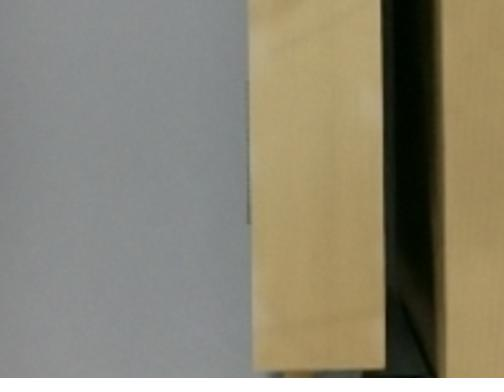

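Emit:
move --arm2 '{"joints":{"joint1_rad":-0.3156,"joint2_rad":1.3122,"joint4_rad":1.6784,"joint6_rad":0.1509,"joint7_rad":2.7639}}'

Emit:
move --arm2 '{"joints":{"joint1_rad":-0.3158,"joint2_rad":1.3335,"joint4_rad":1.6640,"joint6_rad":0.1441,"joint7_rad":2.7638},"min_time_s":0.8}' --cameras '["arm2_cam_wrist","arm1_cam_wrist"]'

Emit:
zoom_image --camera "arm2_cam_wrist" --region '[230, 304, 530, 504]'

Scene clock: 602.40 s.
Joint torques (N m): arm1=[-0.59 -17.63 1.35 -3.69 0.47 -0.08 0.47] | arm2=[1.21 -20.68 0.76 -0.69 -0.12 0.13 0.13] | arm3=[0.1 -22.51 -0.29 -5.39 -0.2 0.19 0.32] | arm4=[-0.98 -11.76 1.19 -5.38 0.22 -0.01 0.51]
Flange force (N): arm1=[-0.3 2.6 -3.3] | arm2=[-2.9 -0.7 0.8] | arm3=[3.8 -0.8 -1.7] | arm4=[3.6 -0.7 0.2]
move: arm2 done
Joint velocities: within noise
arm1, arm3, arm4: as last shown
arm2.joint_positions: joint1_rad=-0.316 joint2_rad=+1.312 joint3_rad=+0.000 joint4_rad=+1.678 joint5_rad=+0.000 joint6_rad=+0.151 joint7_rad=+2.764 gripper_m=+0.030
arm2.joint_status: all done
arm2.hand: x=+0.0973 y=-0.4476 z=+0.5497 quat_wxyz=(-0.003, +1.000, +0.001, +0.003) (m; scene frame)
pictures: none

Scene clock: 603.50 s.
Joint torques (N m): arm1=[-0.62 -17.64 1.33 -3.68 0.47 -0.08 0.46] | arm2=[1.17 -20.68 0.83 -0.62 -0.11 0.06 0.14] | arm3=[0.11 -22.53 -0.27 -5.43 -0.2 0.19 0.3] | arm4=[-0.92 -11.88 1.26 -5.27 0.2 -0.04 0.52]
Flange force (N): arm1=[-0.2 2.5 -3.3] | arm2=[-2.9 -0.9 0.7] | arm3=[3.9 -0.9 -1.7] | arm4=[3.0 -0.6 0.3]
move: arm2 done
Joint velocities: within noise
arm1, arm3, arm4: as last shown
arm2.joint_positions: joint1_rad=-0.316 joint2_rad=+1.334 joint3_rad=+0.000 joint4_rad=+1.664 joint5_rad=+0.000 joint6_rad=+0.144 joint7_rad=+2.764 gripper_m=+0.030
arm2.joint_status: all done
arm2.hand: x=+0.0973 y=-0.4476 z=+0.5407 quat_wxyz=(-0.003, +1.000, +0.001, +0.003) (m; scene frame)
pictures: arm1_cam_wrist, arm2_cam_wrist
Images, in order (width x height): arm1_cam_wrist 672x504, arm2_cam_wrist 672x504.

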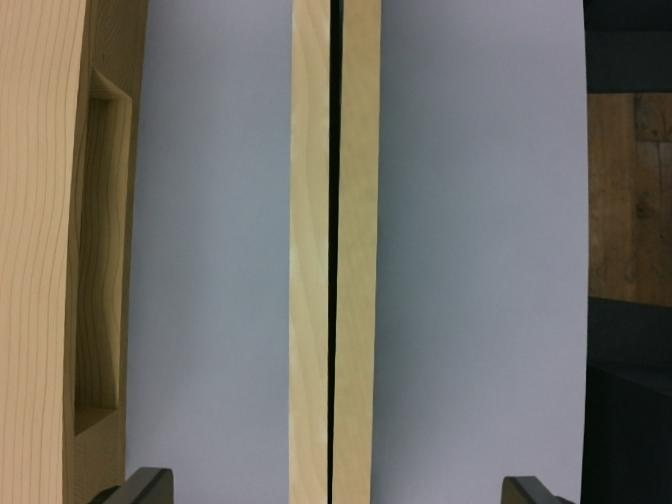

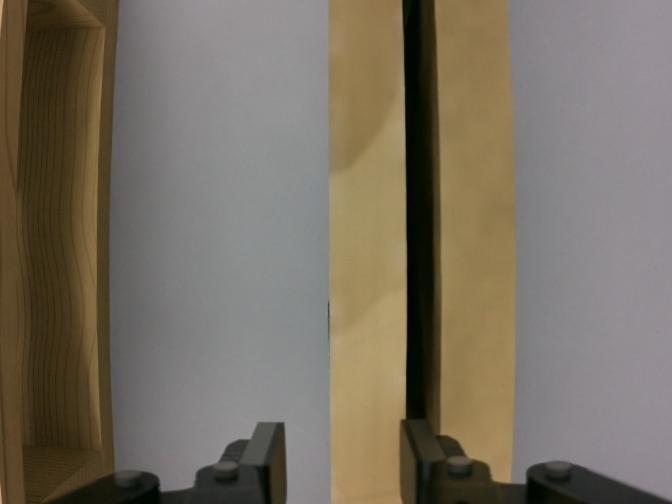

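Scaled by 1.680.

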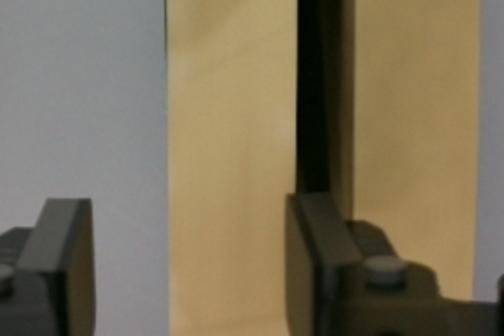

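Emit:
move --arm2 '{"joints":{"joint1_rad":-0.3169,"joint2_rad":1.3163,"joint4_rad":1.6813,"joint6_rad":0.1440,"joint7_rad":2.7626}}'

Emit:
move --arm2 '{"joints":{"joint1_rad":-0.3169,"joint2_rad":1.3329,"joint4_rad":1.6702,"joint6_rad":0.1385,"joint7_rad":2.7626},"min_time_s":0.8}' --cameras '["arm2_cam_wrist"]'

Emit:
zoom_image --camera "arm2_cam_wrist" --region '[370, 364, 470, 464]'

Scene clock: 618.33 s.
Joint torques (N m): arm1=[-0.57 -17.64 1.34 -3.69 0.45 -0.06 0.45] | arm2=[1.19 -20.63 0.77 -0.68 -0.12 0.11 0.14] | arm3=[0.08 -22.48 -0.24 -5.45 -0.21 0.18 0.3] | arm4=[-0.98 -11.87 1.14 -5.35 0.19 -0.09 0.48]
Flange force (N): arm1=[-0.3 2.6 -3.3] | arm2=[-2.9 -0.6 0.7] | arm3=[4.0 -1.0 -1.8] | arm4=[3.3 -0.9 0.1]
move: arm2 done
Joint velocities: within noise
arm1, arm3, arm4: as last shown
arm2.joint_positions: joint1_rad=-0.317 joint2_rad=+1.316 joint3_rad=+0.000 joint4_rad=+1.681 joint5_rad=+0.000 joint6_rad=+0.144 joint7_rad=+2.763 gripper_m=+0.030
arm2.joint_status: all done
arm2.hand: x=+0.0974 y=-0.4494 z=+0.5477 quat_wxyz=(-0.003, +1.000, +0.001, +0.003) (m; scene frame)
pictures: none

Scene clock: 619.43 s.
Joint torques (N m): arm1=[-0.6 -17.63 1.38 -3.73 0.47 -0.08 0.46] | arm2=[1.17 -20.71 0.74 -0.62 -0.13 0.13 0.15] | arm3=[0.1 -22.48 -0.28 -5.43 -0.19 0.19 0.32] | arm4=[-0.94 -11.85 1.21 -5.3 0.2 -0.04 0.48]
Flange force (N): arm1=[-0.3 2.7 -3.3] | arm2=[-2.8 -0.6 0.8] | arm3=[4.0 -0.9 -1.8] | arm4=[3.2 -0.7 0.2]
move: arm2 done
Joint velocities: within noise
arm1, arm3, arm4: as last shown
arm2.joint_positions: joint1_rad=-0.317 joint2_rad=+1.333 joint3_rad=+0.000 joint4_rad=+1.670 joint5_rad=+0.000 joint6_rad=+0.139 joint7_rad=+2.763 gripper_m=+0.030
arm2.joint_status: all done
arm2.hand: x=+0.0975 y=-0.4494 z=+0.5407 quat_wxyz=(-0.003, +1.000, +0.001, +0.003) (m; scene frame)
pictures: arm2_cam_wrist
Images, in order (width x height): arm2_cam_wrist 672x504.

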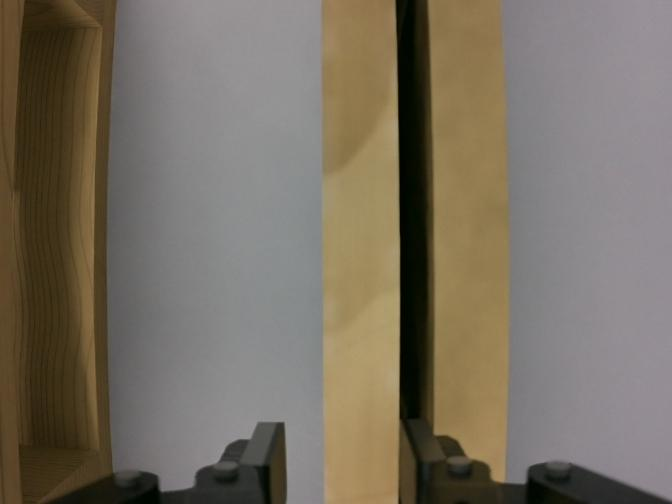

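Scaled by 5.040.

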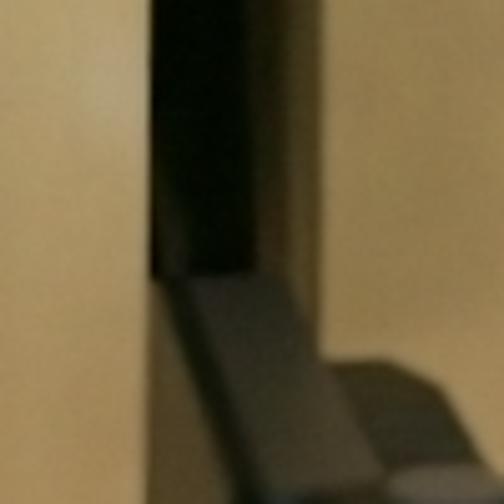

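Emit:
move --arm2 '{"joints":{"joint1_rad":-0.3172,"joint2_rad":1.3564,"joint4_rad":1.6554,"joint6_rad":0.1298,"joint7_rad":2.7623},"min_time_s":1.2}' --cameras '["arm2_cam_wrist"]'

Emit:
zoom_image --camera "arm2_cam_wrist" --region '[370, 364, 470, 464]'

Scene clock: 629.70 s.
Joint torques (N m): arm1=[-0.59 -17.63 1.35 -3.69 0.47 -0.08 0.46] | arm2=[0.08 -14.57 -0.84 -0.61 -0.3 -0.43 0.07] | arm3=[0.1 -22.49 -0.22 -5.44 -0.22 0.19 0.32] | arm4=[-0.92 -11.9 1.24 -5.35 0.2 -0.01 0.5]
Flange force (N): arm1=[-0.3 2.6 -3.3] | arm2=[-0.3 -1.2 -14.2] | arm3=[4.0 -0.9 -1.7] | arm4=[3.3 -0.6 0.5]
move: arm2 done
Joint velocities: within noise
arm1, arm3, arm4: as last shown
arm2.joint_positions: joint1_rad=-0.317 joint2_rad=+1.356 joint3_rad=+0.000 joint4_rad=+1.655 joint5_rad=+0.000 joint6_rad=+0.130 joint7_rad=+2.762 gripper_m=+0.030
arm2.joint_status: all done
arm2.hand: x=+0.0976 y=-0.4498 z=+0.5307 quat_wxyz=(-0.003, +1.000, +0.001, +0.003) (m; scene frame)
pictures: arm2_cam_wrist
Images, in order (width x height): arm2_cam_wrist 672x504.

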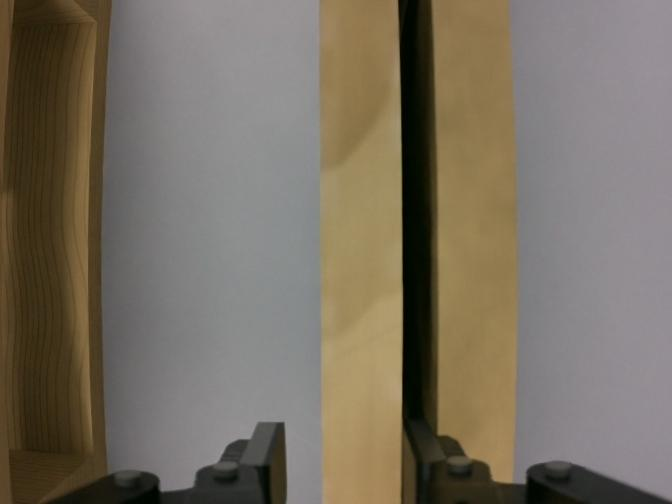

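Scaled by 5.040.

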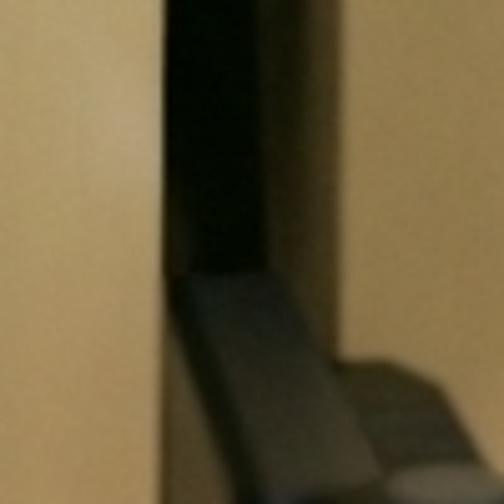

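Emit:
move --arm2 '{"joints":{"gripper_m":0.0}}' --cameras '["arm2_cam_wrist"]'

Emit:
zoom_image --camera "arm2_cam_wrist" --region '[250, 254, 500, 504]'

Scene clock: 640.03 s.
Joint torques (N m): arm1=[-0.57 -17.64 1.38 -3.69 0.47 -0.09 0.47] | arm2=[-1 -10.92 -2.05 -1.68 -0.08 -1.16 0.35] | arm3=[0.15 -22.49 -0.27 -5.42 -0.22 0.18 0.32] | arm4=[-0.86 -11.96 1.18 -5.26 0.17 -0.11 0.46]
Flange force (N): arm1=[-0.3 2.5 -3.3] | arm2=[2.2 0.6 -25.1] | arm3=[4.0 -0.8 -1.7] | arm4=[2.8 -0.7 0.2]
move: arm2 off_target
Joint velocities: within noise
arm1, arm3, arm4: as last shown
arm2.joint_positions: joint1_rad=-0.317 joint2_rad=+1.356 joint3_rad=+0.000 joint4_rad=+1.655 joint5_rad=+0.000 joint6_rad=+0.130 joint7_rad=+2.762 gripper_m=+0.017
arm2.joint_status: gripper_m off_target (ended at +0.017, target +0.000)
arm2.hand: x=+0.0976 y=-0.4498 z=+0.5307 quat_wxyz=(-0.003, +1.000, +0.001, +0.003) (m; scene frame)
pictures: arm2_cam_wrist
Images, in order (width x height): arm2_cam_wrist 672x504.

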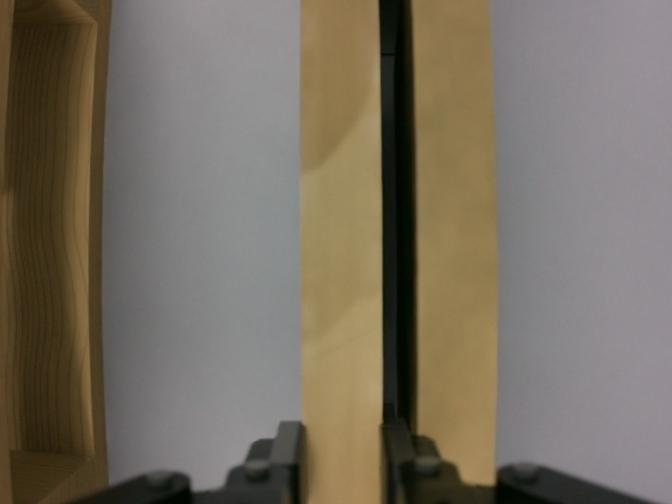

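Scaled by 2.016.

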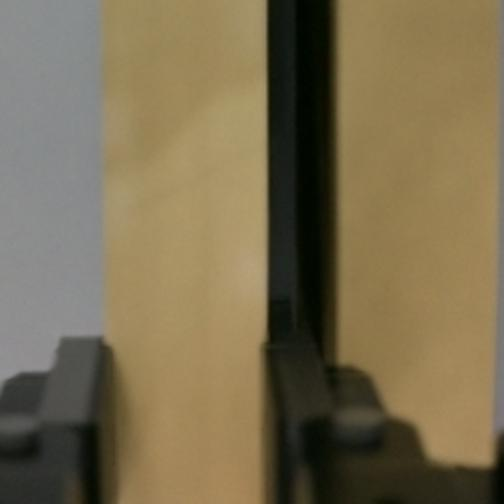

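Emit:
move --arm1 '{"joints":{"joint1_rad":0.5910,"joint2_rad":1.2782,"joint4_rad":1.4351,"joint6_rad":0.4283,"joint7_rad":3.8420,"gripper_m":0.0}}'

Emit:
wait --seconds 0.3 --cameras '["arm1_cam_wrist","cam_high"]'

Emit:
zoom_image --camera "arm1_cam_wrist" --region '[230, 204, 530, 504]'

Scene clock: 718.00 s.
Joint torques (N m): arm1=[-0.58 -21.67 1.45 -4.13 0.47 -0.09 0.47] | arm2=[-1.03 -10.97 -1.98 -1.69 -0.07 -1.14 0.36] | arm3=[0.11 -22.49 -0.26 -5.43 -0.22 0.2 0.31] | arm4=[-0.87 -11.93 1.23 -5.36 0.22 -0.02 0.56]
Flange force (N): arm1=[-1.4 2.5 -3.9] | arm2=[2.2 0.6 -25.0] | arm3=[4.0 -0.9 -1.7] | arm4=[3.2 -0.3 0.6]
move: arm1 done
Joint velocities: within noise
arm1.joint_positions: joint1_rad=+0.591 joint2_rad=+1.278 joint3_rad=+0.000 joint4_rad=+1.435 joint5_rad=+0.000 joint6_rad=+0.428 joint7_rad=+3.842 gripper_m=+0.000
arm1.joint_status: all done
arm1.hand: x=-0.0796 y=-0.4828 z=+0.5998 quat_wxyz=(-0.002, +1.000, -0.006, +0.001) (m; scene frame)
arm2, arm3, arm4: as last shown
pictures: none

Scene clock: 718.30 s.
Joint torques (N m): arm1=[-0.56 -21.63 1.43 -4.19 0.48 -0.1 0.45] | arm2=[-1.03 -10.9 -2 -1.69 -0.04 -1.15 0.33] | arm3=[0.13 -22.46 -0.25 -5.42 -0.19 0.19 0.32] | arm4=[-0.84 -11.89 1.23 -5.41 0.23 -0.07 0.47]
Flange force (N): arm1=[-1.6 2.7 -4.1] | arm2=[2.2 0.6 -25.2] | arm3=[4.0 -0.9 -1.8] | arm4=[3.3 -0.4 0.3]
Joint velocities: within noise
arm1.joint_positions: joint1_rad=+0.591 joint2_rad=+1.278 joint3_rad=+0.000 joint4_rad=+1.435 joint5_rad=+0.000 joint6_rad=+0.428 joint7_rad=+3.842 gripper_m=+0.000
arm1.joint_status: all done
arm1.hand: x=-0.0796 y=-0.4828 z=+0.5998 quat_wxyz=(-0.002, +1.000, -0.006, +0.001) (m; scene frame)
arm2.joint_positions: joint1_rad=-0.317 joint2_rad=+1.356 joint3_rad=+0.000 joint4_rad=+1.655 joint5_rad=+0.000 joint6_rad=+0.130 joint7_rad=+2.762 gripper_m=+0.017
arm2.joint_status: not commanded
arm2.hand: x=+0.0976 y=-0.4498 z=+0.5307 quat_wxyz=(-0.003, +1.000, +0.001, +0.003) (m; scene frame)
arm3.joint_positions: joint1_rad=-0.483 joint2_rad=+1.147 joint3_rad=+0.000 joint4_rad=+1.416 joint5_rad=+0.000 joint6_rad=+0.579 joint7_rad=+0.905 gripper_m=+0.085
arm3.joint_status: not commanded
arm3.hand: x=+0.5495 y=-0.3996 z=+0.7503 quat_wxyz=(-0.005, -1.000, +0.000, -0.004) (m; scene frame)
arm4.joint_positions: joint1_rad=+0.037 joint2_rad=+0.403 joint3_rad=+0.000 joint4_rad=+2.240 joint5_rad=+0.000 joint6_rad=+0.498 joint7_rad=+1.819 gripper_m=+0.085
arm4.joint_status: not commanded
arm4.hand: x=-0.6002 y=-0.2508 z=+0.8493 quat_wxyz=(-0.008, +0.000, -1.000, +0.001) (m; scene frame)
wait: 0.30 s; at rest by 0.27 s
pictures: arm1_cam_wrist, cam_high
Images, in order (width x height): arm1_cam_wrist 672x504, cam_high 672x504.

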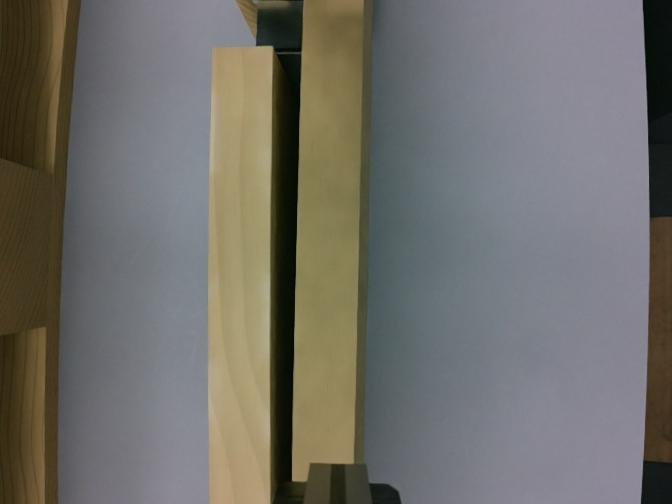

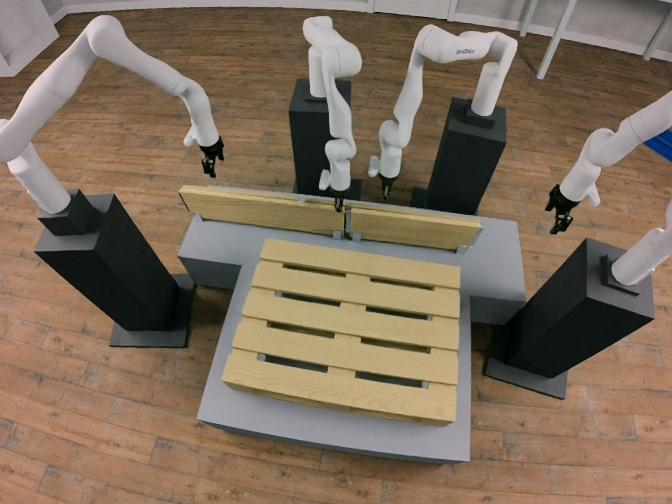

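Scaled by 1.680.

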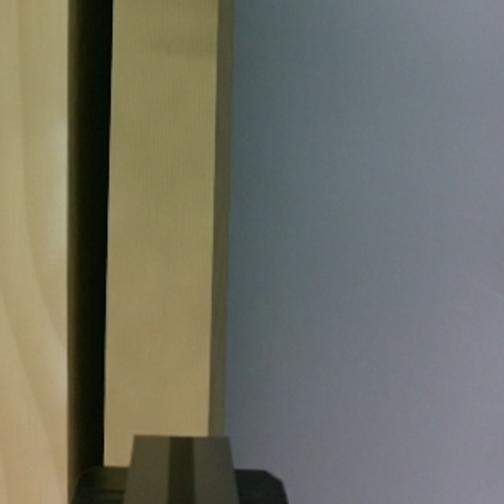

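Emit:
move --arm1 '{"joints":{"joint1_rad":0.5871,"joint2_rad":1.3998,"joint4_rad":1.3474,"joint6_rad":0.3944,"joint7_rad":3.8458},"min_time_s":1.2}'

Emit:
move --arm1 '{"joints":{"joint1_rad":0.5871,"joint2_rad":1.4099,"joint4_rad":1.3397,"joint6_rad":0.3919,"joint7_rad":3.8458},"min_time_s":0.8}' --cameras '["arm1_cam_wrist"]'

Scene clock: 734.23 s.
Joint torques (N m): arm1=[-0.58 -21.89 1.46 -3.89 0.46 -0.1 0.46] | arm2=[-1 -10.94 -2.05 -1.69 -0.07 -1.15 0.38] | arm3=[0.09 -22.52 -0.26 -5.42 -0.2 0.18 0.3] | arm4=[-0.99 -11.91 1.22 -5.34 0.23 -0.04 0.5]
Flange force (N): arm1=[-1.5 2.6 -4.4] | arm2=[2.1 0.7 -25.1] | arm3=[3.9 -0.8 -1.7] | arm4=[3.2 -0.9 0.4]
move: arm1 done
Joint velocities: within noise
arm1.joint_positions: joint1_rad=+0.587 joint2_rad=+1.400 joint3_rad=+0.000 joint4_rad=+1.347 joint5_rad=+0.000 joint6_rad=+0.394 joint7_rad=+3.846 gripper_m=+0.000
arm1.joint_status: all done
arm1.hand: x=-0.0797 y=-0.4796 z=+0.5458 quat_wxyz=(-0.002, +1.000, -0.002, +0.001) (m; scene frame)
arm2, arm3, arm4: as last shown
pictures: none

Scene clock: 735.33 s.
Joint torques (N m): arm1=[-0.08 -15.68 1.89 -5.35 0.6 -2.05 0.49] | arm2=[-1.6 -11.59 -2.85 -0.53 -0.17 -0.52 0.36] | arm3=[0.09 -22.5 -0.26 -5.46 -0.2 0.16 0.33] | arm4=[-0.94 -11.93 1.23 -5.29 0.23 -0.01 0.45]
Flange force (N): arm1=[-6.2 6.1 -22.0] | arm2=[2.7 -2.0 -21.2] | arm3=[4.0 -0.9 -1.8] | arm4=[3.1 -0.9 0.5]
move: arm1 done
Joint velocities: within noise
arm1.joint_positions: joint1_rad=+0.587 joint2_rad=+1.410 joint3_rad=+0.000 joint4_rad=+1.340 joint5_rad=+0.000 joint6_rad=+0.392 joint7_rad=+3.846 gripper_m=+0.000
arm1.joint_status: all done
arm1.hand: x=-0.0797 y=-0.4796 z=+0.5413 quat_wxyz=(-0.002, +1.000, -0.002, +0.001) (m; scene frame)
arm2, arm3, arm4: as last shown
pictures: arm1_cam_wrist
Images, in order (width x height): arm1_cam_wrist 672x504.

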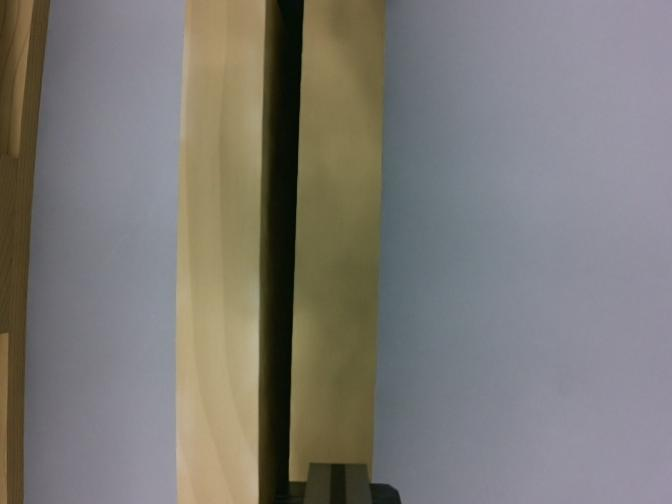

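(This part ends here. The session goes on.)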